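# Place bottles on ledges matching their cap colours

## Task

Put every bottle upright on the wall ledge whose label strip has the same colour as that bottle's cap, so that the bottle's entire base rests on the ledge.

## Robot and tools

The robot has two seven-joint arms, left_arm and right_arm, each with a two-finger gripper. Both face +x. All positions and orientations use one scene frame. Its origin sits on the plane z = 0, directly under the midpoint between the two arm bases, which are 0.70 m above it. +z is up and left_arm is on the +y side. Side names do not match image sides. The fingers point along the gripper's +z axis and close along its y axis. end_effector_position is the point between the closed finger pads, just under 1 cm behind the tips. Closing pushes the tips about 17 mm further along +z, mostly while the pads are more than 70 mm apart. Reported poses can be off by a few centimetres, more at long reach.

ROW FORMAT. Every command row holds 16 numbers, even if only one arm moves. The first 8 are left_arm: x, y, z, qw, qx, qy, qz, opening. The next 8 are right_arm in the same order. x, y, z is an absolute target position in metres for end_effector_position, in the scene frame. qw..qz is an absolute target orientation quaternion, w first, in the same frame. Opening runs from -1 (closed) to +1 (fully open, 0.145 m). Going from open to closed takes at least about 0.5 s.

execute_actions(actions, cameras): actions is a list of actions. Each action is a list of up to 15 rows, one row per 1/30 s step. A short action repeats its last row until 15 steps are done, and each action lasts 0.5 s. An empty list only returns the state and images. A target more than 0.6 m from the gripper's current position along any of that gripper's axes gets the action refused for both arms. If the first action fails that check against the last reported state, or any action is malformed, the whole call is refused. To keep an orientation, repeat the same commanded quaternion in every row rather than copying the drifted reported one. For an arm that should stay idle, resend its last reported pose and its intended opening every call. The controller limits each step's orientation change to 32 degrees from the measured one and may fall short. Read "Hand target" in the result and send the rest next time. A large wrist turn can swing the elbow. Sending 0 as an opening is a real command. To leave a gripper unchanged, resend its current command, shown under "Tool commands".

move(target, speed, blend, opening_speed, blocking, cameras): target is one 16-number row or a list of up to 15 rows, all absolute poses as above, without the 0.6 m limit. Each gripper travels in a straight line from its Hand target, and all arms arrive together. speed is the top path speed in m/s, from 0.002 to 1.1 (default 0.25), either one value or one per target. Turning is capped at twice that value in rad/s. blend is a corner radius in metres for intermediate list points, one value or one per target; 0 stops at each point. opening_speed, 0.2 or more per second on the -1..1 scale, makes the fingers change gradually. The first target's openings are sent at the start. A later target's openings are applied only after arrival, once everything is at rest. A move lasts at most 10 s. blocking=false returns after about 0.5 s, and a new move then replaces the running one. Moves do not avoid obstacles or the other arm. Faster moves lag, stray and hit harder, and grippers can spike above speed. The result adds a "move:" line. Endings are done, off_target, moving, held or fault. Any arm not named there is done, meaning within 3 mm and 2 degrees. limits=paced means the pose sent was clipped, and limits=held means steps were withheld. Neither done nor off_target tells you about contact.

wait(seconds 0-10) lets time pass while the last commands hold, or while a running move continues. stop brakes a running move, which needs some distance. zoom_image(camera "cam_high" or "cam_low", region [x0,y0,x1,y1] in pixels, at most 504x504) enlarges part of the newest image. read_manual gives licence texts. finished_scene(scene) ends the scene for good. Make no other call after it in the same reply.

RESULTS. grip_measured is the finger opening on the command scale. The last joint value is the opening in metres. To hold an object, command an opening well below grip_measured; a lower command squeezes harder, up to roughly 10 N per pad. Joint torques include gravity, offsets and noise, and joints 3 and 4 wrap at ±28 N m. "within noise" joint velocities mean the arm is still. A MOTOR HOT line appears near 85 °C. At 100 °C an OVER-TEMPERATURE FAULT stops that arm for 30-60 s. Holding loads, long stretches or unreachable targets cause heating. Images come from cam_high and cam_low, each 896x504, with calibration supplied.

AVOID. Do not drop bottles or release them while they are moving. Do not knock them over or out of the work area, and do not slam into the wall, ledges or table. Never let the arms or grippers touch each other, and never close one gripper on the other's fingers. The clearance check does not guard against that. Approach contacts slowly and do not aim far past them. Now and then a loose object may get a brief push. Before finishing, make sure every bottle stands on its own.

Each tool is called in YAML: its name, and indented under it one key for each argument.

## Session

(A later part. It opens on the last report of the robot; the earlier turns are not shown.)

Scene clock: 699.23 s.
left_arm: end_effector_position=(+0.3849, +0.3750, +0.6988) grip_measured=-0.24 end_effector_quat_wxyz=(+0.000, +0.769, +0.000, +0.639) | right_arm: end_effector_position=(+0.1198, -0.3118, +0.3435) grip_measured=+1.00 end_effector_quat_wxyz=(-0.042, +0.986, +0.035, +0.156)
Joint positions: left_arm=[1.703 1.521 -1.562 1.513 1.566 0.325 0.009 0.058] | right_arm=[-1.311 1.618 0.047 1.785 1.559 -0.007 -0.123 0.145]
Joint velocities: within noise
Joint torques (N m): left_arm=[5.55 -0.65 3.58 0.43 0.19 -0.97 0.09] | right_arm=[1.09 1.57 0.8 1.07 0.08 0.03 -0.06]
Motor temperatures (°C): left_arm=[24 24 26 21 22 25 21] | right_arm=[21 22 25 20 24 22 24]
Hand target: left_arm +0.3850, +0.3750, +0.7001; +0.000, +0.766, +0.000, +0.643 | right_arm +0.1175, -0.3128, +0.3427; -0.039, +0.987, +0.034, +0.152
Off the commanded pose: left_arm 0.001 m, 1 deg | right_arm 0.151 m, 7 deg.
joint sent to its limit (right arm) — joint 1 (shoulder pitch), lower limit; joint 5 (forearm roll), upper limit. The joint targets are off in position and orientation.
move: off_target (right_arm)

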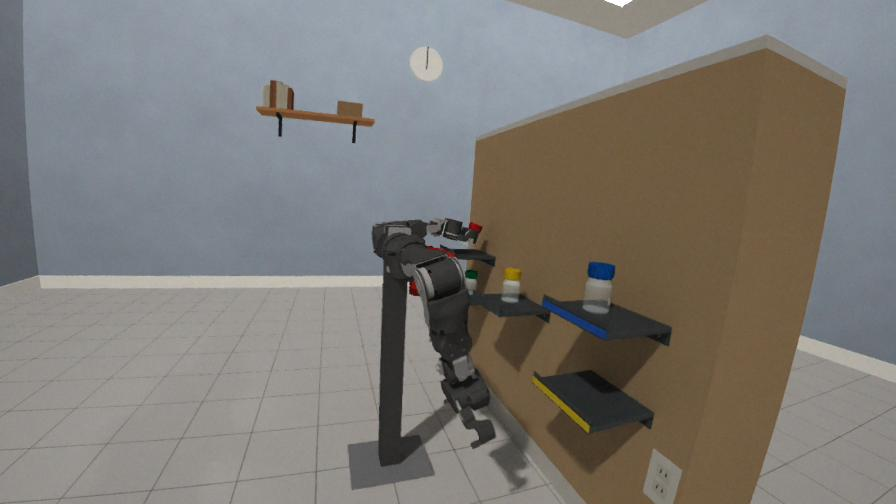

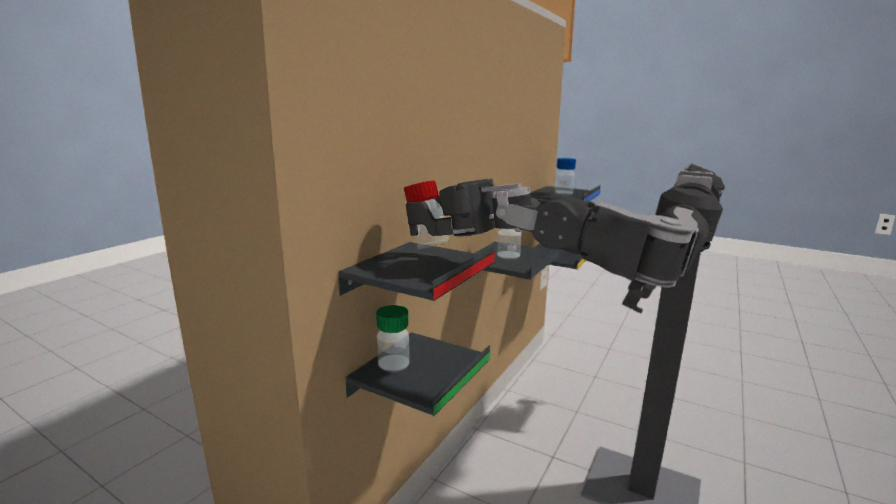

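move:
  target:
    - [0.385,0.375,0.68,0.0,0.766,0,0.643,-1,0.14,-0.30,0.26,0,0.99,0,0.14,1]
    - [0.385,0.375,0.664,0.0,0.766,0,0.643,-1,0.16,-0.29,0.18,0,0.99,0,0.14,1]
  speed: [0.1,0.06]

zoom_image:
  camera: "cam_low"
  region: [360, 140, 520, 310]

Scene clock: 713.17 s.
left_arm: end_effector_position=(+0.3862, +0.3753, +0.6789) grip_measured=-0.24 end_effector_quat_wxyz=(+0.000, +0.747, +0.000, +0.665) | right_arm: end_effector_position=(+0.1150, -0.3135, +0.3420) grip_measured=+1.00 end_effector_quat_wxyz=(-0.039, +0.987, +0.027, +0.152)
Joint positions: left_arm=[1.559 1.534 -1.552 1.525 1.569 0.123 0.009 0.058] | right_arm=[-1.311 1.602 0.04 1.784 1.559 -0.005 -0.129 0.145]
Joint velocities: within noise
Joint torques (N m): left_arm=[2.15 0.2 1.81 0.53 0.17 0.38 0.07] | right_arm=[1.2 1.52 0.51 0.88 0.11 -0.07 -0.07]
Motor temperatures (°C): left_arm=[24 24 26 21 21 26 21] | right_arm=[21 22 24 20 22 21 23]
Hand target: left_arm +0.3847, +0.3749, +0.6641; +0.000, +0.766, +0.000, +0.643 | right_arm +0.1126, -0.3148, +0.3411; -0.036, +0.988, +0.026, +0.149
Off the commanded pose: left_arm 0.015 m, 3 deg | right_arm 0.170 m, 6 deg.
joint sent to its limit (right arm) — joint 1 (shoulder pitch), lower limit; joint 5 (forearm roll), upper limit. The joint targets are off in position and orientation.
move: off_target (left_arm, right_arm)

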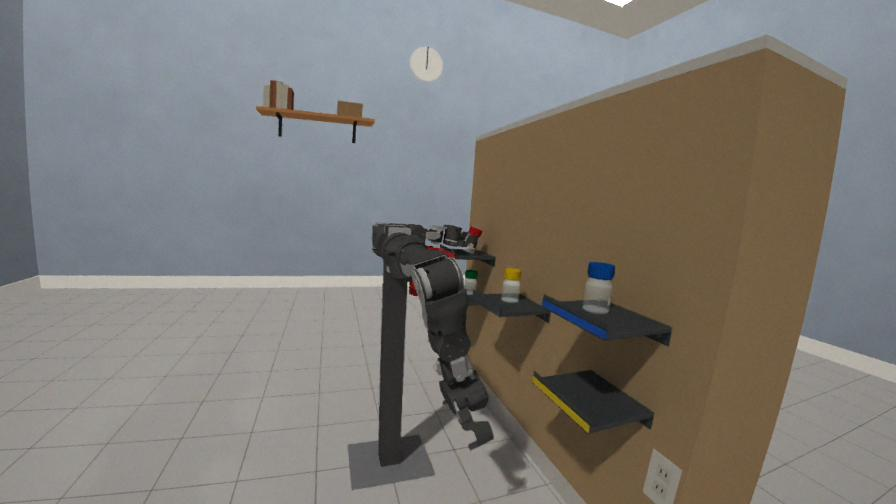

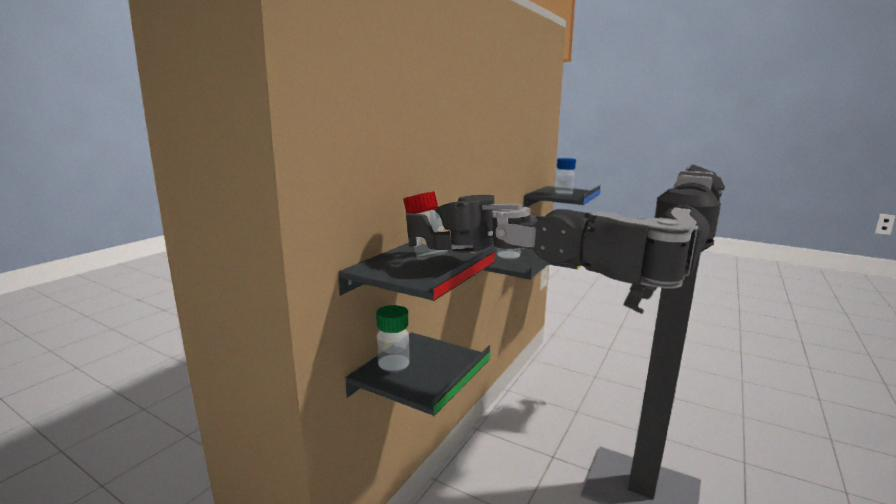

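Scaled by 2.965 from the camera's 896x504 image, which has a finer 1280x720 frame.

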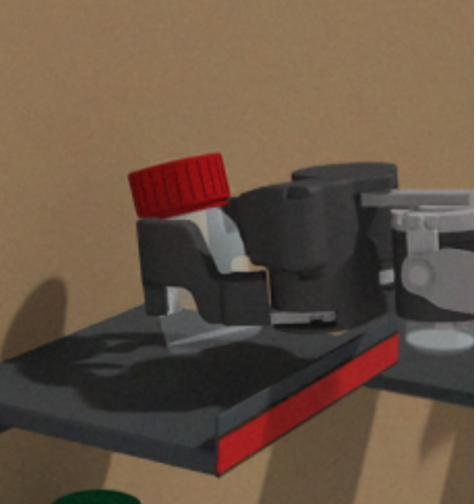

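move:
  target:
    - [0.383,0.375,0.674,0.0,0.75,0,0.661,-0.4,0.1150,-0.3135,0.342,-0.039,0.987,0.027,0.152,1]
    - [0.383,0.375,0.674,0.0,0.75,0,0.661,0.1,0.1150,-0.3135,0.342,-0.039,0.987,0.027,0.152,1]
  speed: [0.05,0.05]
  opening_speed: 0.3

zoom_image:
  camera: "cam_low"
  region: [360, 140, 520, 310]

Scene clock: 728.83 s.
left_arm: end_effector_position=(+0.3834, +0.3750, +0.6778) grip_measured=+0.10 end_effector_quat_wxyz=(+0.000, +0.746, +0.000, +0.666) | right_arm: end_effector_position=(+0.1150, -0.3135, +0.3420) grip_measured=+1.00 end_effector_quat_wxyz=(-0.039, +0.987, +0.027, +0.152)
Joint positions: left_arm=[1.552 1.547 -1.553 1.539 1.569 0.113 0.008 0.083] | right_arm=[-1.311 1.602 0.04 1.784 1.559 -0.005 -0.129 0.145]
Joint velocities: within noise
Joint torques (N m): left_arm=[4.58 0.41 2.88 0.46 0.17 -0.54 0.07] | right_arm=[1.17 1.96 1.46 0.96 0.07 -0.13 0.08]
Motor temperatures (°C): left_arm=[24 23 26 21 21 25 21] | right_arm=[21 22 24 20 21 21 22]
Hand target: left_arm +0.3830, +0.3750, +0.6740; +0.000, +0.750, +0.000, +0.661 | right_arm +0.1150, -0.3135, +0.3420; -0.039, +0.987, +0.027, +0.152
Off the commanded pose: left_arm 0.004 m, 1 deg | right_arm 0.000 m, 0 deg.
move: off_target (left_arm); target 2's new opening was sent with left_arm's hand 0.006 m and 1 deg from that target

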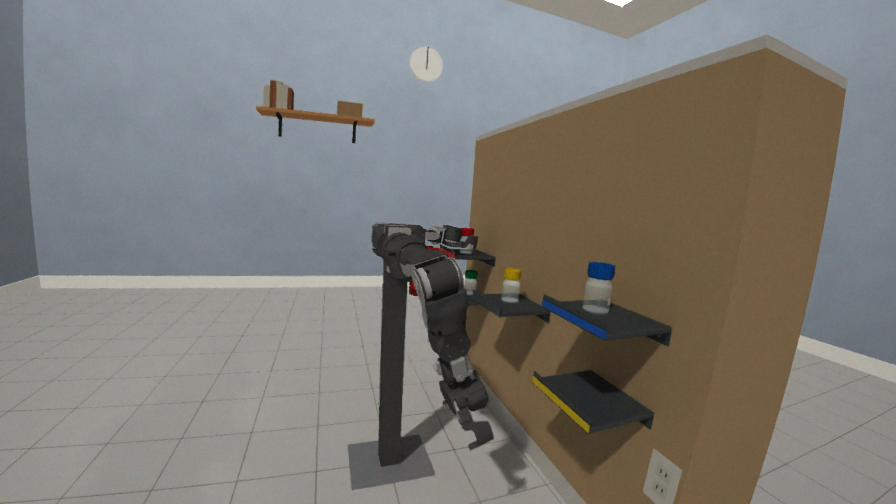

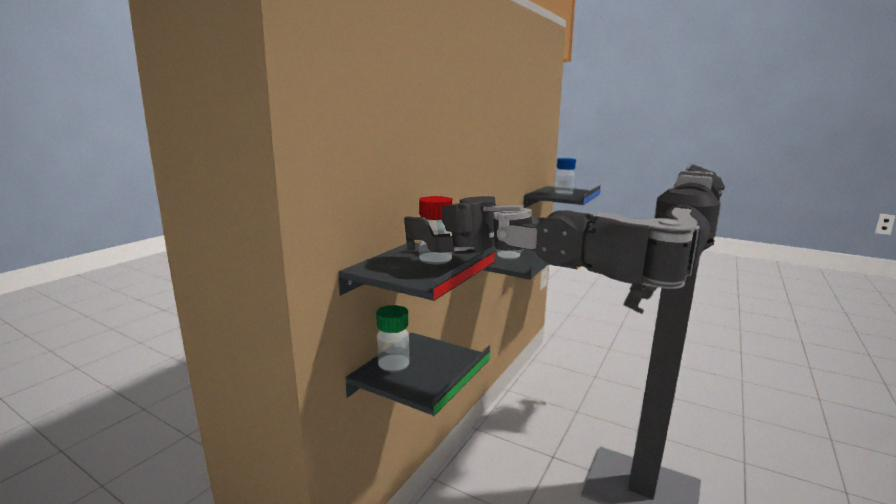

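Scaled by 2.965 from the camera's 896x504 image, which has a finer 1280x720 frame.

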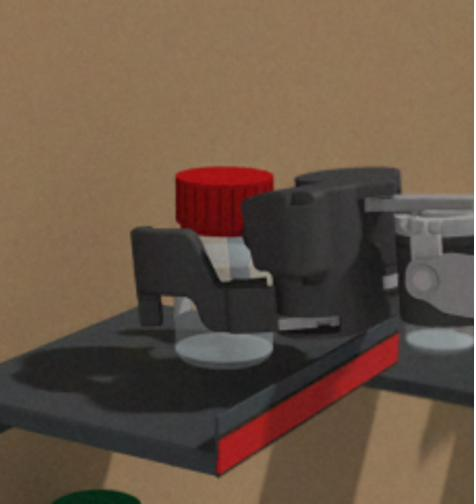

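move:
  target:
    - [0.30,0.375,0.682,0.0,0.75,0,0.661,0.1,0.20,-0.36,0.50,0,0.866,0,0.5,1]
    - [0.26,0.38,0.70,0.0,0.75,0,0.661,0.1,0.25,-0.37,0.70,0,0.85,0,0.527,1]
    - [0.26,0.38,0.70,0.0,0.75,0,0.661,0.1,0.28,-0.34,0.80,0,0.85,0,0.527,1]
    - [0.26,0.38,0.70,0.0,0.75,0,0.661,0.1,0.36,-0.30,0.81,0,0.85,0,0.527,1]
    - [0.26,0.38,0.70,0.0,0.75,0,0.661,0.1,0.28,-0.22,0.79,0,0.85,0,0.527,1]
  speed: [0.2,0.25,0.2,0.2,0.2]
  blend: [0,0.03,0.03,0.02,0]

Scene clock: 766.30 s.
left_arm: end_effector_position=(+0.2614, +0.3808, +0.7012) grip_measured=+0.10 end_effector_quat_wxyz=(+0.021, +0.808, -0.018, +0.589) | right_arm: end_effector_position=(+0.2798, -0.2196, +0.7912) grip_measured=+1.00 end_effector_quat_wxyz=(+0.013, +0.700, +0.230, +0.676)
Joint positions: left_arm=[1.986 2.009 -1.538 1.837 1.419 0.743 0.293 0.083] | right_arm=[-0.674 1.462 1.403 2.188 1.559 0.785 -0.065 0.145]
Joint velocities: within noise
Joint torques (N m): left_arm=[1.67 -2.6 3.02 0.77 0.19 -0.48 0.23] | right_arm=[2.18 3.76 1.98 -0.61 0.01 -0.36 -0.31]
Motor temperatures (°C): left_arm=[24 23 26 21 21 25 21] | right_arm=[21 23 24 19 21 20 22]
Hand target: left_arm +0.2608, +0.3802, +0.7004; +0.022, +0.809, -0.019, +0.588 | right_arm +0.2802, -0.2203, +0.7897; +0.013, +0.702, +0.228, +0.675
Off the commanded pose: left_arm 0.002 m, 11 deg | right_arm 0.001 m, 36 deg; orientation clipped.
joint sent to its limit (left arm) — joint 1 (shoulder pitch), upper limit; joint 2 (shoulder roll), upper limit. The joint targets are off in orientation, not in position.
joint sent to its limit (right arm) — joint 5 (forearm roll), upper limit; joint 6 (wrist pitch), upper limit. The joint targets are off in orientation, not in position.
move: off_target (left_arm, right_arm); limits=paced

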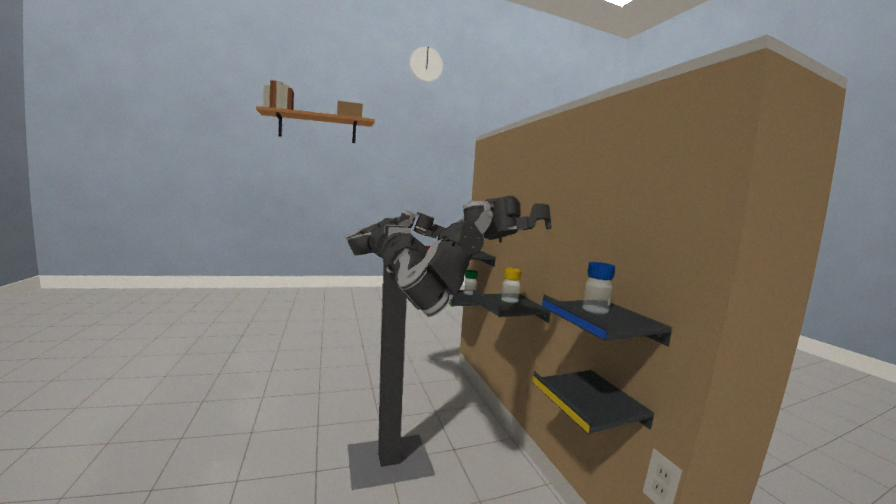

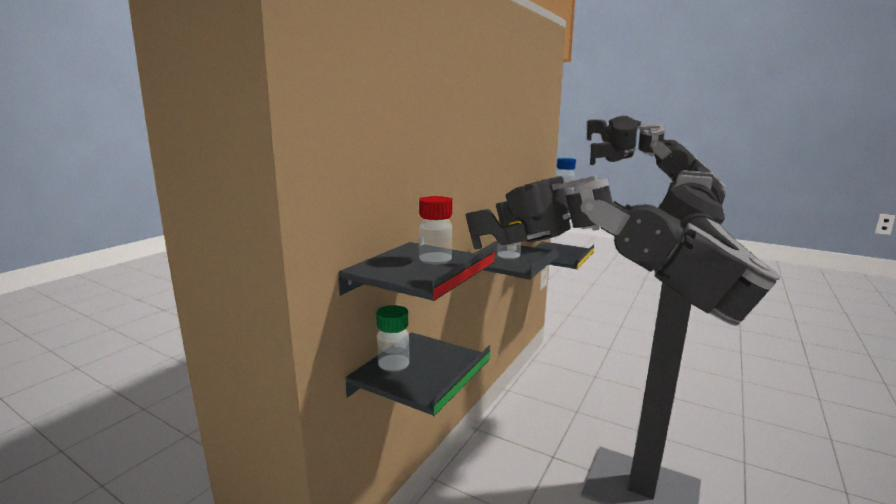

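move:
  target:
    - [0.261,0.381,0.701,0.021,0.808,-0.018,0.589,0.1,0.36,-0.20,0.78,0,0.85,0,0.527,1]
    - [0.261,0.381,0.701,0.021,0.808,-0.018,0.589,0.1,0.33,-0.10,0.74,0,0.85,0,0.527,1]
    - [0.261,0.381,0.701,0.021,0.808,-0.018,0.589,0.1,0.28,-0.03,0.66,-0.05,0.816,0.071,0.572,1]
  speed: [0.2,0.2,0.2]
  blend: [0.02,0.03,0]

zoom_image:
  camera: "cam_high"
  region: [420, 200, 620, 340]

Scene clock: 793.83 s.
left_arm: end_effector_position=(+0.2614, +0.3808, +0.7012) grip_measured=+0.10 end_effector_quat_wxyz=(+0.021, +0.808, -0.018, +0.589) | right_arm: end_effector_position=(+0.2781, -0.0345, +0.6610) grip_measured=+1.00 end_effector_quat_wxyz=(-0.268, +0.675, +0.340, +0.597)
Joint positions: left_arm=[1.986 2.009 -1.538 1.837 1.419 0.743 0.293 0.083] | right_arm=[-1.311 1.998 1.206 2.307 1.559 -0.015 -0.253 0.145]
Joint velocities: within noise
Joint torques (N m): left_arm=[1.44 -2.73 3.19 0.32 0.19 -0.59 0.2] | right_arm=[3.57 0.94 4.08 0.24 0.03 -0.32 0.11]
Motor temperatures (°C): left_arm=[23 23 26 20 21 25 21] | right_arm=[21 23 24 19 21 20 22]
Hand target: left_arm +0.2610, +0.3810, +0.7011; +0.021, +0.808, -0.018, +0.589 | right_arm +0.2777, -0.0342, +0.6606; -0.269, +0.676, +0.342, +0.595
Off the commanded pose: left_arm 0.000 m, 0 deg | right_arm 0.005 m, 43 deg; orientation clipped.
joint read past its limit (right arm) — joint 2 (shoulder roll), upper limit.
joint sent to its limit (right arm) — joint 1 (shoulder pitch), lower limit; joint 2 (shoulder roll), upper limit; joint 5 (forearm roll), upper limit. The joint targets are off in position and orientation.
move: off_target (right_arm); limits=paced

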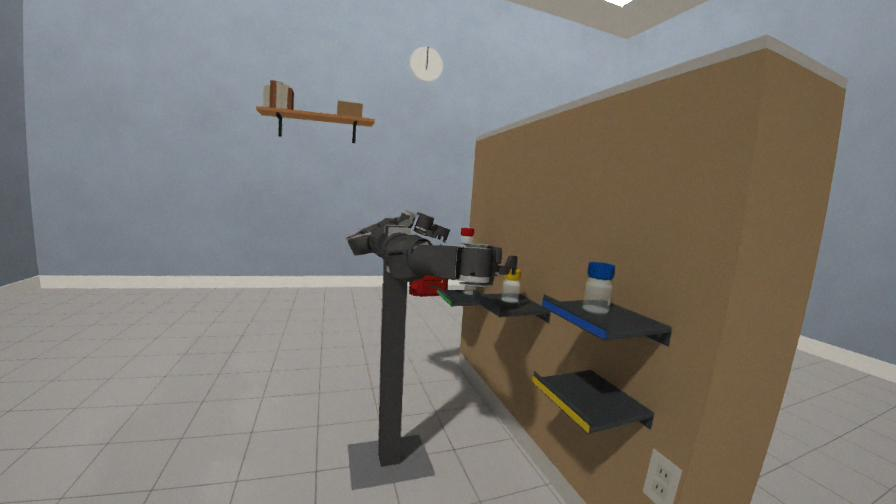

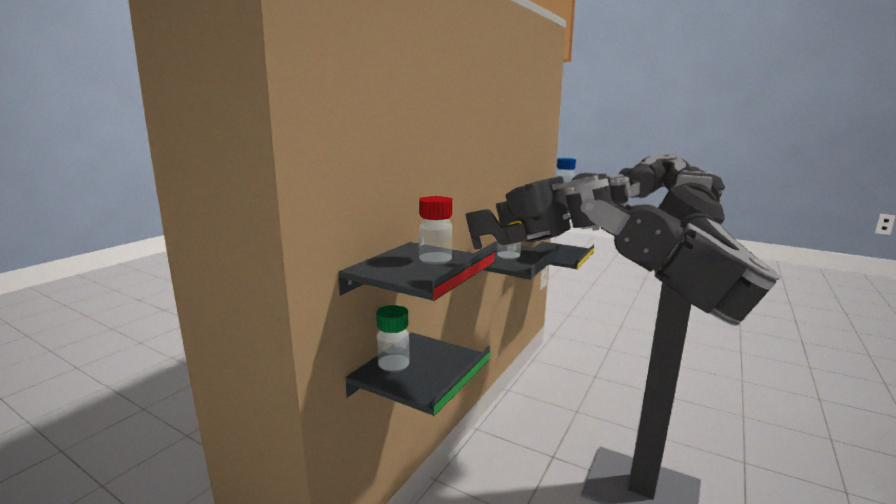

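Scaled by 2.520 from the camera's 896x504 image, which has a finer 1280x720 frame.

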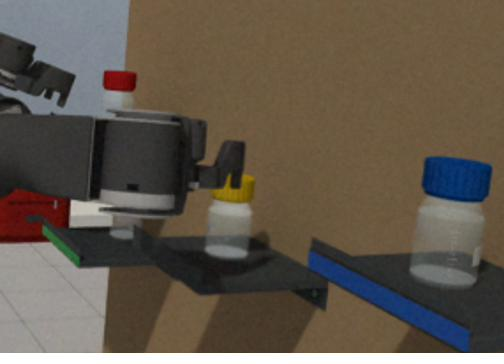

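move:
  target:
    - [0.261,0.381,0.701,0.021,0.808,-0.018,0.589,0.1,0.27,-0.22,0.78,0,0.866,0,0.5,1]
    - [0.261,0.381,0.701,0.021,0.808,-0.018,0.589,0.1,0.30,-0.32,0.80,0,0.866,0,0.5,1]
    - [0.261,0.381,0.701,0.021,0.808,-0.018,0.589,0.1,0.40,-0.32,0.80,0,0.866,0,0.5,1]
    - [0.261,0.381,0.701,0.021,0.808,-0.018,0.589,0.1,0.37,-0.32,0.80,0,0.866,0,0.5,1]
    - [0.261,0.381,0.701,0.021,0.808,-0.018,0.589,0.1,0.28,-0.28,0.79,0,0.866,0,0.5,1]
  speed: [0.25,0.2,0.2,0.1,0.15]

Scene clock: 827.37 s.
left_arm: end_effector_position=(+0.2614, +0.3808, +0.7012) grip_measured=+0.10 end_effector_quat_wxyz=(+0.021, +0.808, -0.018, +0.589) | right_arm: end_effector_position=(+0.2807, -0.2806, +0.7890) grip_measured=+1.00 end_effector_quat_wxyz=(+0.007, +0.722, +0.134, +0.679)
Joint positions: left_arm=[1.986 2.009 -1.538 1.837 1.419 0.743 0.293 0.083] | right_arm=[-0.844 1.352 1.564 2.071 1.559 0.785 -0.019 0.145]
Joint velocities: within noise
Joint torques (N m): left_arm=[1.44 -2.7 3.19 0.32 0.19 -0.59 0.19] | right_arm=[1.96 4.42 3.95 -0.58 0.05 -0.36 0.09]
Motor temperatures (°C): left_arm=[22 23 26 20 21 25 21] | right_arm=[22 23 24 19 21 20 21]
Hand target: left_arm +0.2610, +0.3810, +0.7011; +0.021, +0.808, -0.018, +0.589 | right_arm +0.2801, -0.2802, +0.7898; +0.006, +0.721, +0.135, +0.679
Off the commanded pose: left_arm 0.000 m, 0 deg | right_arm 0.001 m, 31 deg.
joint sent to its limit (right arm) — joint 3 (upper arm roll), upper limit; joint 5 (forearm roll), upper limit; joint 6 (wrist pitch), upper limit. The joint targets are off in orientation, not in position.
move: off_target (right_arm); limits=paced

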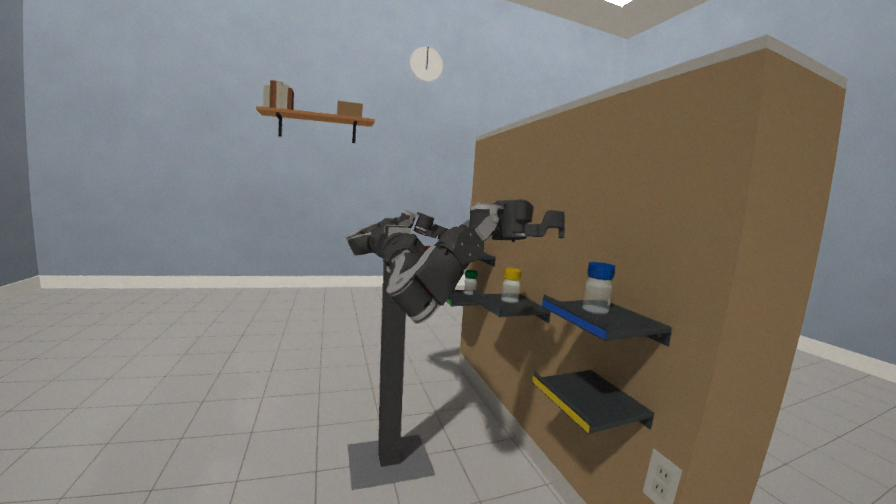

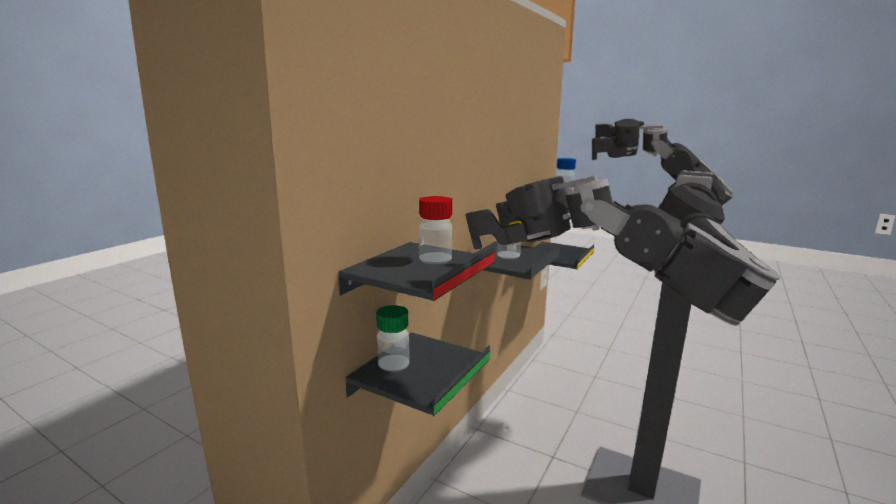

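move:
  target:
    - [0.261,0.381,0.701,0.021,0.808,-0.018,0.589,0.1,0.24,-0.20,0.62,0,0.819,0,0.574,1]
    - [0.261,0.381,0.701,0.021,0.808,-0.018,0.589,0.1,0.27,-0.17,0.45,0.26,0.265,0.837,0.401,1]
    - [0.261,0.381,0.701,0.021,0.808,-0.018,0.589,0.1,0.38,-0.166,0.373,0.26,0.265,0.837,0.401,1]
  speed: [0.25,0.5,0.2]

Scene clock: 851.13 s.
left_arm: end_effector_position=(+0.2614, +0.3808, +0.7012) grip_measured=+0.10 end_effector_quat_wxyz=(+0.021, +0.808, -0.018, +0.589) | right_arm: end_effector_position=(+0.3122, -0.2109, +0.4529) grip_measured=+1.00 end_effector_quat_wxyz=(+0.247, +0.284, +0.861, +0.342)
Joint positions: left_arm=[1.986 2.009 -1.538 1.837 1.419 0.743 0.293 0.083] | right_arm=[-1.31 1.998 0.477 1.723 -0.395 -0.015 -0.177 0.145]
Joint velocities: within noise
Joint torques (N m): left_arm=[1.46 -2.7 3.21 0.32 0.19 -0.59 0.19] | right_arm=[4.15 1.57 4.07 0.34 0.19 0.08 -0.21]
Motor temperatures (°C): left_arm=[22 23 26 20 21 25 21] | right_arm=[21 23 25 19 20 20 21]
Hand target: left_arm +0.2610, +0.3810, +0.7011; +0.021, +0.808, -0.018, +0.589 | right_arm +0.3120, -0.2102, +0.4528; +0.245, +0.284, +0.861, +0.343
Off the commanded pose: left_arm 0.000 m, 0 deg | right_arm 0.114 m, 8 deg.
joint read past its limit (right arm) — joint 2 (shoulder roll), upper limit.
joint sent to its limit (right arm) — joint 1 (shoulder pitch), lower limit; joint 2 (shoulder roll), upper limit. The joint targets are off in position and orientation.
move: off_target (right_arm)

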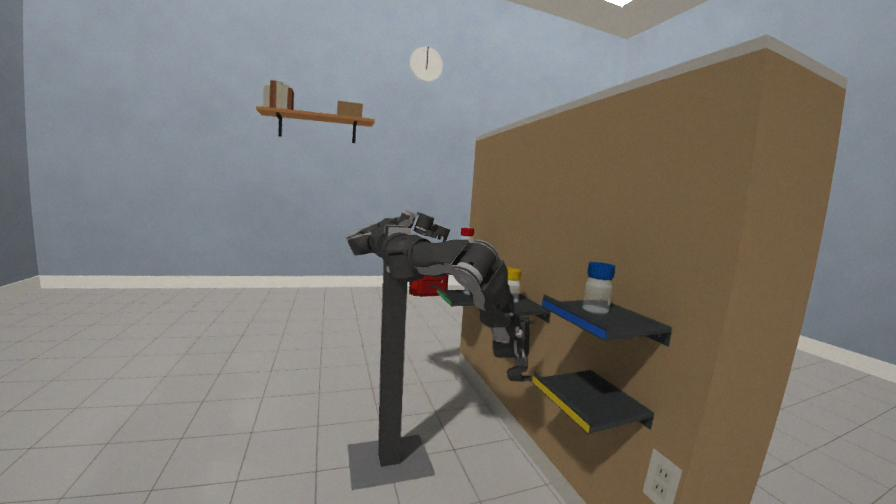

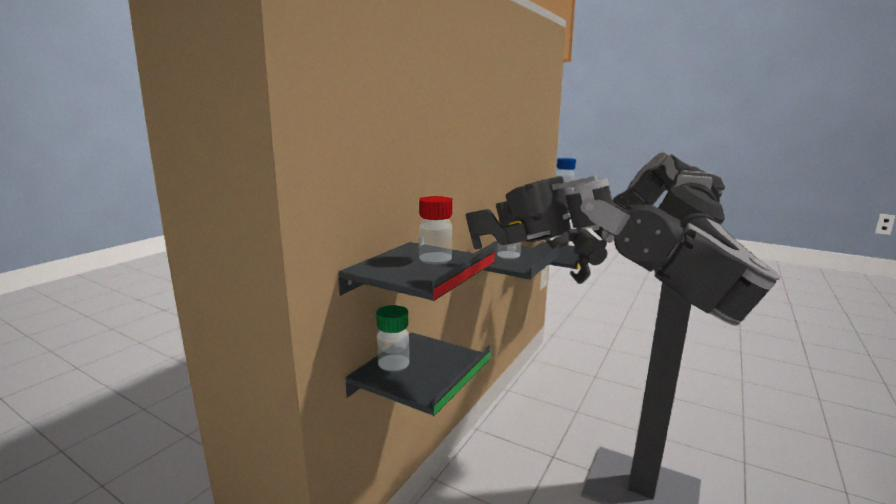

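move:
  target:
    - [0.261,0.381,0.701,0.021,0.808,-0.018,0.589,0.1,0.22,-0.30,0.60,0,0.819,0,0.574,1]
    - [0.261,0.381,0.701,0.021,0.808,-0.018,0.589,0.1,0.25,-0.32,0.80,0,0.819,0,0.574,1]
    - [0.261,0.381,0.701,0.021,0.808,-0.018,0.589,0.1,0.27,-0.30,1.0,0,0.819,0,0.574,1]
  speed: [0.4,0.25,0.2]

Scene clock: 887.67 s.
left_arm: end_effector_position=(+0.2614, +0.3808, +0.7012) grip_measured=+0.10 end_effector_quat_wxyz=(+0.021, +0.808, -0.018, +0.589) | right_arm: end_effector_position=(+0.2702, -0.3006, +1.0004) grip_measured=+1.00 end_effector_quat_wxyz=(+0.039, +0.621, +0.150, +0.768)
Joint positions: left_arm=[1.986 2.009 -1.538 1.837 1.419 0.743 0.293 0.083] | right_arm=[0.01 1.999 0.991 1.319 1.559 0.785 0.284 0.145]
Joint velocities: within noise
Joint torques (N m): left_arm=[1.46 -2.7 3.21 0.34 0.19 -0.59 0.2] | right_arm=[2.07 6.37 2.47 -0.76 0.13 -0.31 0.02]
Motor temperatures (°C): left_arm=[22 23 27 20 21 25 21] | right_arm=[22 23 25 19 20 20 21]
Hand target: left_arm +0.2610, +0.3810, +0.7011; +0.021, +0.808, -0.018, +0.589 | right_arm +0.2701, -0.3003, +0.9998; +0.036, +0.622, +0.151, +0.767
Off the commanded pose: left_arm 0.000 m, 0 deg | right_arm 0.001 m, 37 deg; orientation clipped.
joint read past its limit (right arm) — joint 2 (shoulder roll), upper limit.
joint sent to its limit (right arm) — joint 2 (shoulder roll), upper limit; joint 5 (forearm roll), upper limit; joint 6 (wrist pitch), upper limit. The joint targets are off in orientation, not in position.
move: off_target (right_arm); limits=paced

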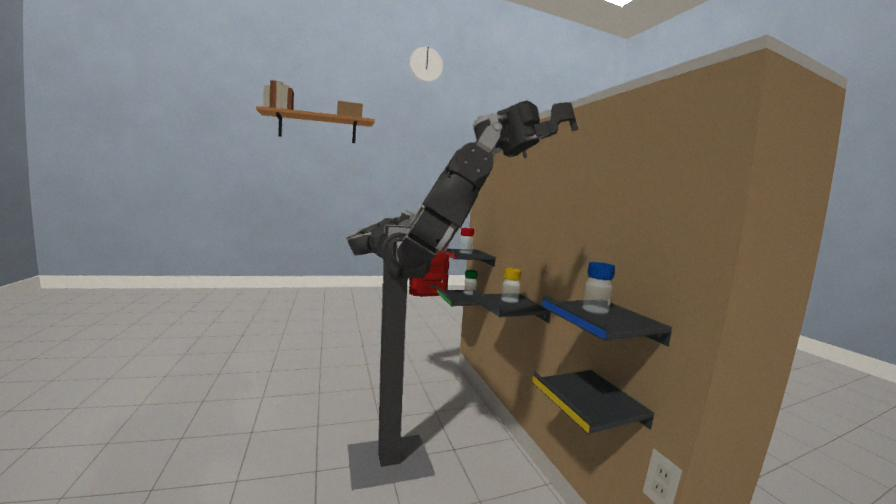

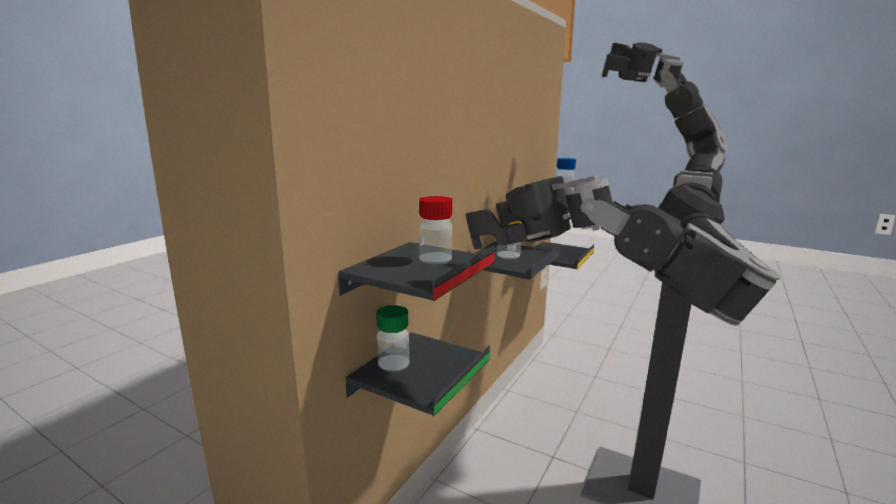

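move:
  target:
    - [0.261,0.381,0.701,0.021,0.808,-0.018,0.589,0.1,0.34,-0.30,1.03,0,0.819,0,0.574,1]
    - [0.261,0.381,0.701,0.021,0.808,-0.018,0.589,0.1,0.32,-0.20,0.98,-0.05,0.816,0.071,0.572,1]
  speed: 0.4
  cameras: []

Scene clock: 938.80 s.
left_arm: end_effector_position=(+0.2614, +0.3808, +0.7012) grip_measured=+0.10 end_effector_quat_wxyz=(+0.021, +0.808, -0.018, +0.589) | right_arm: end_effector_position=(+0.3183, -0.1999, +0.9809) grip_measured=+1.00 end_effector_quat_wxyz=(-0.017, +0.519, +0.217, +0.827)
Joint positions: left_arm=[1.986 2.009 -1.538 1.837 1.419 0.743 0.293 0.083] | right_arm=[-0.672 1.999 1.568 1.584 1.559 0.45 -0.004 0.145]
Joint velocities: within noise
Joint torques (N m): left_arm=[1.44 -2.7 3.19 0.32 0.19 -0.59 0.2] | right_arm=[3.39 3.68 2.66 -1.33 0.06 -0.21 -0.01]
Motor temperatures (°C): left_arm=[22 23 27 20 21 25 21] | right_arm=[21 24 24 19 20 20 21]
Hand target: left_arm +0.2610, +0.3810, +0.7011; +0.021, +0.808, -0.018, +0.589 | right_arm +0.3194, -0.2005, +0.9791; -0.019, +0.522, +0.217, +0.824
Off the commanded pose: left_arm 0.000 m, 0 deg | right_arm 0.002 m, 48 deg; orientation clipped.
joint read past its limit (right arm) — joint 2 (shoulder roll), upper limit; joint 3 (upper arm roll), upper limit.
joint sent to its limit (right arm) — joint 2 (shoulder roll), upper limit; joint 3 (upper arm roll), upper limit; joint 5 (forearm roll), upper limit. The joint targets are off in orientation, not in position.
move: off_target (right_arm); limits=paced
No camera images: "cameras" was empty.

move:
  target:
    - [0.261,0.381,0.701,0.021,0.808,-0.018,0.589,0.1,0.25,-0.28,0.80,0,0.906,0,0.423,1]
    - [0.261,0.381,0.701,0.021,0.808,-0.018,0.589,0.1,0.23,-0.28,0.55,0,0.94,0,0.34,1]
    - [0.261,0.381,0.701,0.021,0.808,-0.018,0.589,0.1,0.25,-0.24,0.38,0.1,0.94,0.05,0.34,1]
  speed: 0.4
  cameras: []

Scene clock: 962.67 s.
left_arm: end_effector_position=(+0.2614, +0.3808, +0.7012) grip_measured=+0.10 end_effector_quat_wxyz=(+0.021, +0.808, -0.018, +0.589) | right_arm: end_effector_position=(+0.2602, -0.2545, +0.4145) grip_measured=+1.00 end_effector_quat_wxyz=(+0.023, +0.918, +0.175, +0.356)
Joint positions: left_arm=[1.986 2.009 -1.538 1.837 1.419 0.743 0.293 0.083] | right_arm=[-1.288 1.987 0.235 1.923 1.527 -0.206 -0.452 0.145]
Joint velocities: within noise
Joint torques (N m): left_arm=[1.46 -2.7 3.21 0.32 0.19 -0.59 0.2] | right_arm=[-1.09 4.34 -0.59 -0.31 1.03 1.22 3.3]
Motor temperatures (°C): left_arm=[21 23 27 20 21 25 21] | right_arm=[21 24 24 19 20 20 22]
Hand target: left_arm +0.2610, +0.3810, +0.7011; +0.021, +0.808, -0.018, +0.589 | right_arm +0.2396, -0.2454, +0.3984; -0.016, +0.933, +0.190, +0.304
Off the commanded pose: left_arm 0.000 m, 0 deg | right_arm 0.039 m, 17 deg.
joint sent to its limit (right arm) — joint 1 (shoulder pitch), lower limit; joint 2 (shoulder roll), upper limit; joint 5 (forearm roll), upper limit. The joint targets are off in position and orientation.
move: off_target (right_arm); limits=paced
No camera images: "cameras" was empty.

move:
  target:
    - [0.261,0.381,0.701,0.021,0.808,-0.018,0.589,0.1,0.30,-0.22,0.38,0.26,0.265,0.837,0.401,1]
    - [0.261,0.381,0.701,0.021,0.808,-0.018,0.589,0.1,0.39,-0.18,0.373,0.26,0.265,0.837,0.401,1]
  speed: 0.4

Scene clock: 982.03 s.
left_arm: end_effector_position=(+0.2614, +0.3808, +0.7012) grip_measured=+0.10 end_effector_quat_wxyz=(+0.021, +0.808, -0.018, +0.589) | right_arm: end_effector_position=(+0.3196, -0.2213, +0.4538) grip_measured=+1.00 end_effector_quat_wxyz=(+0.254, +0.288, +0.860, +0.336)
Joint positions: left_arm=[1.986 2.009 -1.538 1.837 1.419 0.743 0.293 0.083] | right_arm=[-1.31 1.999 0.485 1.68 -0.39 -0.039 -0.176 0.145]
Joint velocities: within noise
Joint torques (N m): left_arm=[1.44 -2.7 3.21 0.32 0.19 -0.58 0.2] | right_arm=[4.23 1.25 3.89 0.21 0.21 0.06 -0.18]
Motor temperatures (°C): left_arm=[21 23 27 20 21 25 21] | right_arm=[21 24 24 19 24 22 31]
Hand target: left_arm +0.2610, +0.3810, +0.7011; +0.021, +0.808, -0.018, +0.589 | right_arm +0.3193, -0.2214, +0.4533; +0.252, +0.290, +0.861, +0.335
Off the commanded pose: left_arm 0.000 m, 0 deg | right_arm 0.115 m, 8 deg.
joint read past its limit (right arm) — joint 2 (shoulder roll), upper limit.
joint sent to its limit (right arm) — joint 1 (shoulder pitch), lower limit; joint 2 (shoulder roll), upper limit. The joint targets are off in position and orientation.
move: off_target (right_arm)

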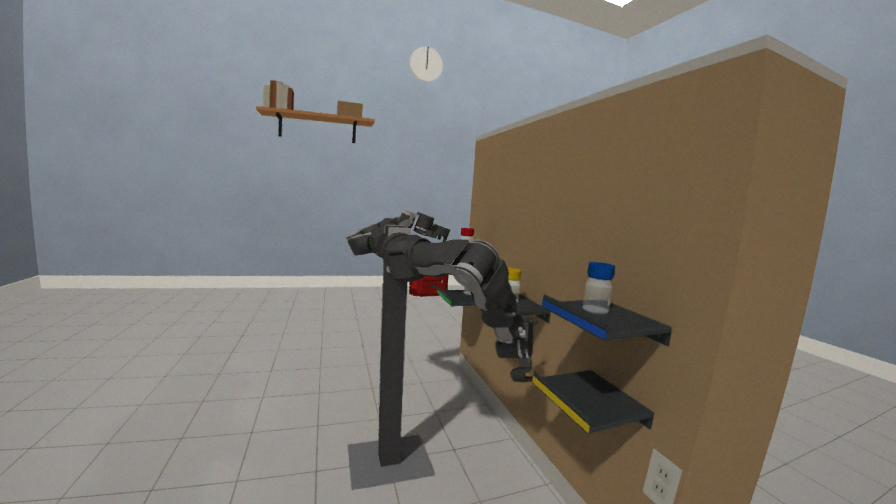

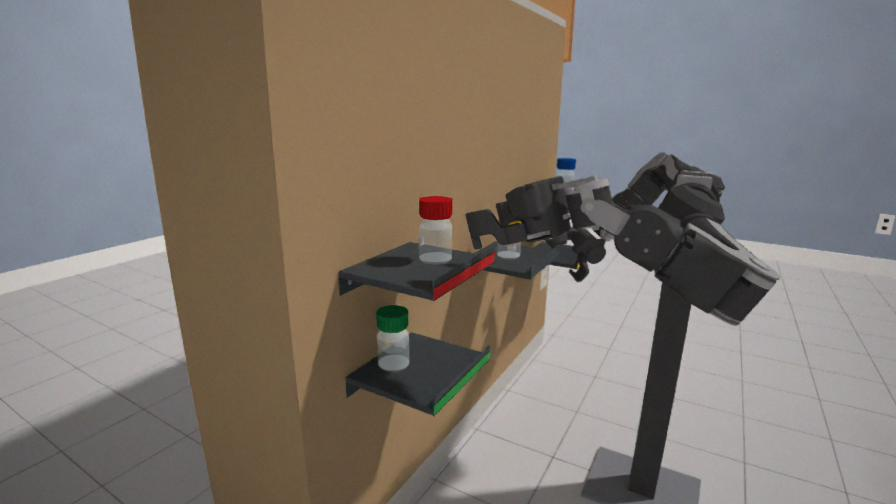

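move:
  target:
    - [0.261,0.381,0.701,0.021,0.808,-0.018,0.589,0.1,0.23,-0.28,0.45,0.1,0.94,0.05,0.34,1]
    - [0.261,0.381,0.701,0.021,0.808,-0.018,0.589,0.1,0.18,-0.50,0.40,0.26,0.73,-0.511,0.372,1]
    - [0.261,0.381,0.701,0.021,0.808,-0.018,0.589,0.1,0.15,-0.62,0.37,0.26,0.73,-0.511,0.372,1]
  speed: 0.45
  cameras: []

Scene clock: 1012.33 s.
left_arm: end_effector_position=(+0.2614, +0.3808, +0.7012) grip_measured=+0.10 end_effector_quat_wxyz=(+0.021, +0.808, -0.018, +0.589) | right_arm: end_effector_position=(+0.1494, -0.6220, +0.3727) grip_measured=+1.00 end_effector_quat_wxyz=(+0.263, +0.727, -0.513, +0.374)
Joint positions: left_arm=[1.986 2.009 -1.538 1.837 1.419 0.743 0.293 0.083] | right_arm=[0.076 0.984 -0.069 0.417 1.404 0.09 -0.167 0.145]
Joint velocities: within noise
Joint torques (N m): left_arm=[1.44 -2.7 3.21 0.32 0.19 -0.59 0.2] | right_arm=[2.04 9.16 0.54 1.16 -0.05 -0.26 0.21]
Motor temperatures (°C): left_arm=[21 23 27 20 21 25 21] | right_arm=[22 23 24 19 21 21 25]
Hand target: left_arm +0.2610, +0.3810, +0.7011; +0.021, +0.808, -0.018, +0.589 | right_arm +0.1499, -0.6199, +0.3700; +0.260, +0.730, -0.511, +0.372
Off the commanded pose: left_arm 0.000 m, 0 deg | right_arm 0.003 m, 1 deg.
move: done
No camera images: "cameras" was empty.

move:
  target:
    - [0.261,0.381,0.701,0.021,0.808,-0.018,0.589,0.1,0.24,-0.45,0.55,0.05,0.85,-0.15,0.5,1]
    - [0.261,0.381,0.701,0.021,0.808,-0.018,0.589,0.1,0.26,-0.30,0.60,-0.05,0.816,0.071,0.572,1]
  speed: 0.35
  cameras: []

move:
  target:
    - [0.261,0.381,0.701,0.021,0.808,-0.018,0.589,0.1,0.27,-0.15,0.62,-0.124,0.799,0.177,0.56,1]
  speed: 0.3
  cameras: []

Scene clock: 1031.53 s.
left_arm: end_effector_position=(+0.2614, +0.3808, +0.7012) grip_measured=+0.10 end_effector_quat_wxyz=(+0.021, +0.808, -0.018, +0.589) | right_arm: end_effector_position=(+0.2598, -0.2997, +0.5987) grip_measured=+1.00 end_effector_quat_wxyz=(-0.051, +0.817, +0.070, +0.570)
Joint positions: left_arm=[1.986 2.009 -1.538 1.837 1.419 0.743 0.293 0.083] | right_arm=[-1.27 1.043 1.163 2.145 1.335 0.312 0.096 0.145]
Joint velocities: within noise
Joint torques (N m): left_arm=[1.44 -2.7 3.21 0.34 0.19 -0.59 0.2] | right_arm=[0.86 1.7 4.37 1.01 0.13 -0.49 0.15]
Motor temperatures (°C): left_arm=[21 23 27 20 21 25 21] | right_arm=[21 25 24 19 21 20 24]
Hand target: left_arm +0.2610, +0.3810, +0.7011; +0.021, +0.808, -0.018, +0.589 | right_arm +0.2600, -0.3000, +0.6000; -0.050, +0.816, +0.071, +0.572
Off the commanded pose: left_arm 0.000 m, 0 deg | right_arm 0.001 m, 0 deg.
move: done
No camera images: "cameras" was empty.

Scene clock: 1032.63 s.
left_arm: end_effector_position=(+0.2614, +0.3808, +0.7012) grip_measured=+0.10 end_effector_quat_wxyz=(+0.021, +0.808, -0.018, +0.589) | right_arm: end_effector_position=(+0.2702, -0.1494, +0.6208) grip_measured=+1.00 end_effector_quat_wxyz=(-0.133, +0.795, +0.189, +0.561)
Joint positions: left_arm=[1.986 2.009 -1.538 1.837 1.419 0.743 0.293 0.083] | right_arm=[-1.189 1.487 1.051 2.441 1.558 0.258 -0.344 0.145]
Joint velocities: within noise
Joint torques (N m): left_arm=[1.44 -2.7 3.21 0.32 0.19 -0.59 0.2] | right_arm=[2.41 1.62 1.94 0.7 0 -0.47 -0.14]
Motor temperatures (°C): left_arm=[21 23 27 20 21 25 21] | right_arm=[21 25 24 19 21 20 24]
Hand target: left_arm +0.2610, +0.3810, +0.7011; +0.021, +0.808, -0.018, +0.589 | right_arm +0.2704, -0.1502, +0.6199; -0.133, +0.796, +0.185, +0.560
Off the commanded pose: left_arm 0.000 m, 0 deg | right_arm 0.001 m, 2 deg.
joint read past its limit (right arm) — joint 4 (elbow), upper limit, where the elbow is as bent as it goes.
joint sent to its limit (right arm) — joint 4 (elbow), upper limit, where the elbow is as bent as it goes; joint 5 (forearm roll), upper limit. The joint targets still meet the commanded pose.
move: done
No camera images: "cameras" was empty.

move:
  target:
    - [0.261,0.381,0.701,0.021,0.808,-0.018,0.589,0.1,0.29,-0.04,0.62,-0.124,0.799,0.177,0.56,1]
  speed: 0.3

Scene clock: 1040.60 s.
left_arm: end_effector_position=(+0.2614, +0.3808, +0.7012) grip_measured=+0.10 end_effector_quat_wxyz=(+0.021, +0.808, -0.018, +0.589) | right_arm: end_effector_position=(+0.2855, -0.0484, +0.6218) grip_measured=+1.00 end_effector_quat_wxyz=(-0.260, +0.720, +0.328, +0.553)
Joint positions: left_arm=[1.986 2.009 -1.538 1.837 1.419 0.743 0.293 0.083] | right_arm=[-1.311 1.997 1.075 2.255 1.559 -0.021 -0.219 0.145]
Joint velocities: within noise
Joint torques (N m): left_arm=[1.46 -2.7 3.19 0.32 0.19 -0.59 0.2] | right_arm=[3.76 1.15 4.75 0.57 0.03 -0.29 0.2]
Motor temperatures (°C): left_arm=[21 23 27 20 21 25 21] | right_arm=[21 24 24 19 21 20 24]
Hand target: left_arm +0.2610, +0.3810, +0.7011; +0.021, +0.808, -0.018, +0.589 | right_arm +0.2851, -0.0477, +0.6223; -0.261, +0.719, +0.330, +0.552
Off the commanded pose: left_arm 0.000 m, 0 deg | right_arm 0.010 m, 25 deg.
joint sent to its limit (right arm) — joint 1 (shoulder pitch), lower limit; joint 2 (shoulder roll), upper limit; joint 5 (forearm roll), upper limit. The joint targets are off in position and orientation.
move: off_target (right_arm)

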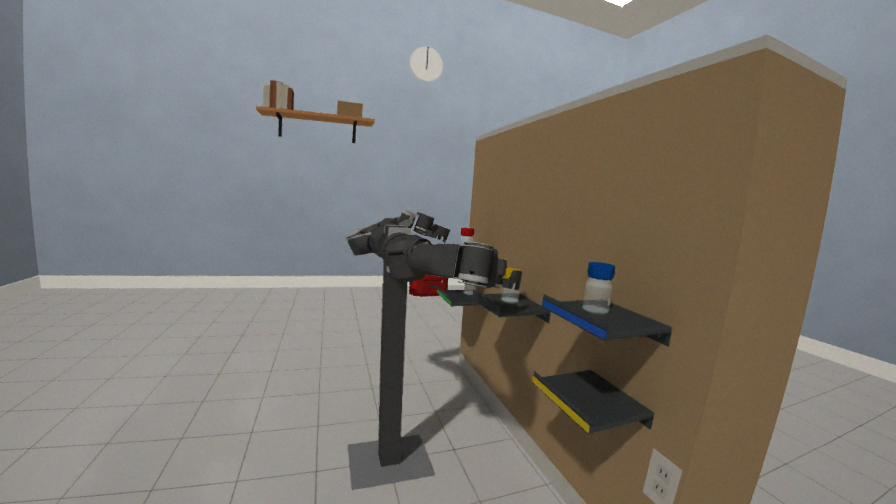

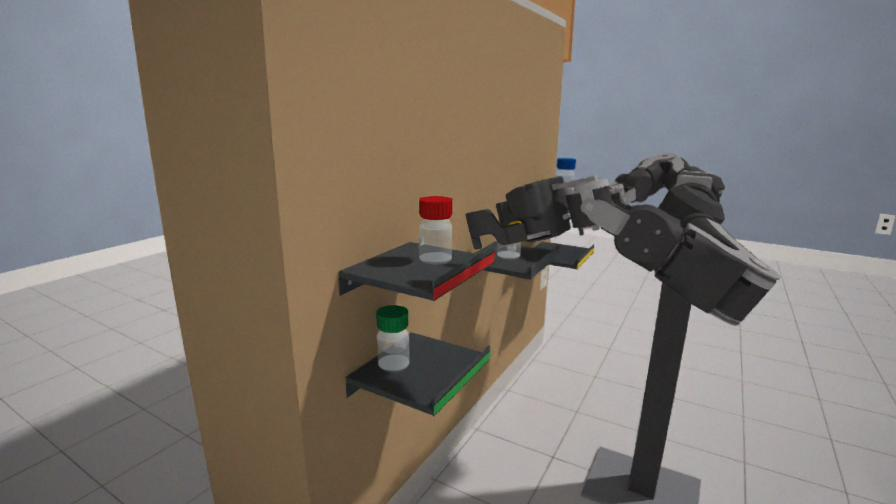

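move:
  target:
    - [0.261,0.381,0.701,0.021,0.808,-0.018,0.589,0.1,0.26,-0.30,0.60,-0.05,0.816,0.071,0.572,1]
    - [0.261,0.381,0.701,0.021,0.808,-0.018,0.589,0.1,0.18,-0.56,0.45,0.26,0.73,-0.511,0.372,1]
    - [0.261,0.381,0.701,0.021,0.808,-0.018,0.589,0.1,0.15,-0.65,0.50,0.26,0.73,-0.511,0.372,1]
  speed: 0.45
  cameras: []

move:
  target:
    - [0.261,0.381,0.701,0.021,0.808,-0.018,0.589,0.1,0.20,-0.63,0.75,0.24,0.67,-0.47,0.52,1]
    - [0.261,0.381,0.701,0.021,0.808,-0.018,0.589,0.1,0.30,-0.50,0.93,0.184,0.683,-0.258,0.658,1]
  speed: 0.45
  cameras: []

Scene clock: 1064.53 s.
left_arm: end_effector_position=(+0.2614, +0.3808, +0.7012) grip_measured=+0.10 end_effector_quat_wxyz=(+0.021, +0.808, -0.018, +0.589) | right_arm: end_effector_position=(+0.1494, -0.6505, +0.5006) grip_measured=+1.00 end_effector_quat_wxyz=(+0.261, +0.727, -0.513, +0.374)
Joint positions: left_arm=[1.986 2.009 -1.538 1.837 1.419 0.743 0.293 0.083] | right_arm=[-0.446 1.248 0.499 0.814 1.556 0.411 -0.369 0.145]
Joint velocities: within noise
Joint torques (N m): left_arm=[1.44 -2.7 3.21 0.32 0.19 -0.59 0.2] | right_arm=[1.36 10.75 1.88 1.06 -0.05 -0.21 0.21]
Motor temperatures (°C): left_arm=[21 23 27 20 21 25 21] | right_arm=[22 24 25 19 21 20 23]
Hand target: left_arm +0.2610, +0.3810, +0.7011; +0.021, +0.808, -0.018, +0.589 | right_arm +0.1500, -0.6500, +0.4999; +0.260, +0.730, -0.511, +0.372
Off the commanded pose: left_arm 0.000 m, 0 deg | right_arm 0.001 m, 0 deg.
move: done
No camera images: "cameras" was empty.

Scene clock: 1066.50 s.
left_arm: end_effector_position=(+0.2614, +0.3808, +0.7012) grip_measured=+0.10 end_effector_quat_wxyz=(+0.021, +0.808, -0.018, +0.589) | right_arm: end_effector_position=(+0.2994, -0.5006, +0.9309) grip_measured=+1.00 end_effector_quat_wxyz=(+0.199, +0.657, -0.241, +0.686)
Joint positions: left_arm=[1.986 2.009 -1.538 1.837 1.419 0.743 0.293 0.083] | right_arm=[-0.381 1.929 1.184 1.027 1.559 0.785 -0.383 0.145]
Joint velocities: within noise
Joint torques (N m): left_arm=[1.46 -2.73 3.21 0.32 0.19 -0.59 0.2] | right_arm=[3.52 8.24 1.55 0.75 0.03 -0.34 0.22]
Motor temperatures (°C): left_arm=[21 23 27 20 21 25 21] | right_arm=[21 24 25 19 21 20 23]
Hand target: left_arm +0.2610, +0.3810, +0.7011; +0.021, +0.808, -0.018, +0.589 | right_arm +0.3002, -0.5002, +0.9299; +0.198, +0.659, -0.239, +0.685
Off the commanded pose: left_arm 0.000 m, 0 deg | right_arm 0.001 m, 5 deg.
joint sent to its limit (right arm) — joint 5 (forearm roll), upper limit; joint 6 (wrist pitch), upper limit. The joint targets are off in orientation, not in position.
move: off_target (right_arm)
No camera images: "cameras" was empty.

move:
  target:
    - [0.261,0.381,0.701,0.021,0.808,-0.018,0.589,0.1,0.15,-0.62,0.60,0.26,0.73,-0.511,0.372,1]
    - [0.261,0.381,0.701,0.021,0.808,-0.018,0.589,0.1,0.15,-0.64,0.40,0.26,0.73,-0.511,0.372,1]
    - [0.261,0.381,0.701,0.021,0.808,-0.018,0.589,0.1,0.15,-0.64,0.40,0.453,0.85,0.268,0.02,1]
  speed: 0.6
  cameras: []

move:
  target:
    - [0.261,0.381,0.701,0.021,0.808,-0.018,0.589,0.1,0.20,-0.63,0.70,0.665,0.591,0.374,0.26,1]
    - [0.261,0.381,0.701,0.021,0.808,-0.018,0.589,0.1,0.30,-0.52,0.93,0.665,0.591,0.374,0.26,1]
  speed: 0.5
  cameras: []

Scene clock: 1100.47 s.
left_arm: end_effector_position=(+0.2614, +0.3808, +0.7012) grip_measured=+0.10 end_effector_quat_wxyz=(+0.021, +0.808, -0.018, +0.589) | right_arm: end_effector_position=(+0.1500, -0.6400, +0.3997) grip_measured=+1.00 end_effector_quat_wxyz=(+0.455, +0.850, +0.266, +0.020)
Joint positions: left_arm=[1.986 2.009 -1.538 1.837 1.419 0.743 0.293 0.083] | right_arm=[0.337 1.187 -1.153 0.389 0.442 0.092 0.029 0.145]
Joint velocities: within noise
Joint torques (N m): left_arm=[1.46 -2.7 3.21 0.34 0.19 -0.59 0.19] | right_arm=[2.23 10.96 0.64 -1.43 -0.01 0.04 -0.21]
Motor temperatures (°C): left_arm=[21 23 27 20 21 25 21] | right_arm=[22 26 24 19 21 20 23]
Hand target: left_arm +0.2610, +0.3810, +0.7011; +0.021, +0.808, -0.018, +0.589 | right_arm +0.1500, -0.6400, +0.4000; +0.453, +0.850, +0.268, +0.020
Off the commanded pose: left_arm 0.000 m, 0 deg | right_arm 0.000 m, 0 deg.
move: done
No camera images: "cameras" was empty.

Scene clock: 1102.80 s.
left_arm: end_effector_position=(+0.2614, +0.3808, +0.7012) grip_measured=+0.10 end_effector_quat_wxyz=(+0.021, +0.808, -0.018, +0.589) | right_arm: end_effector_position=(+0.2999, -0.5201, +0.9309) grip_measured=+1.00 end_effector_quat_wxyz=(+0.667, +0.590, +0.372, +0.260)
Joint positions: left_arm=[1.986 2.009 -1.538 1.837 1.419 0.743 0.293 0.083] | right_arm=[-0.208 1.999 0.806 0.916 -0.26 0.038 0.7 0.145]
Joint velocities: within noise
Joint torques (N m): left_arm=[1.44 -2.73 3.19 0.32 0.19 -0.59 0.2] | right_arm=[2.76 8.43 3.73 0.49 -0.06 0.06 -0.33]
Motor temperatures (°C): left_arm=[21 23 27 20 21 25 21] | right_arm=[21 26 24 19 21 20 23]
Hand target: left_arm +0.2610, +0.3810, +0.7011; +0.021, +0.808, -0.018, +0.589 | right_arm +0.3000, -0.5199, +0.9300; +0.665, +0.591, +0.374, +0.260
Off the commanded pose: left_arm 0.000 m, 0 deg | right_arm 0.001 m, 0 deg.
joint read past its limit (right arm) — joint 2 (shoulder roll), upper limit.
joint sent to its limit (right arm) — joint 2 (shoulder roll), upper limit. The joint targets still meet the commanded pose.
move: done
No camera images: "cameras" was empty.


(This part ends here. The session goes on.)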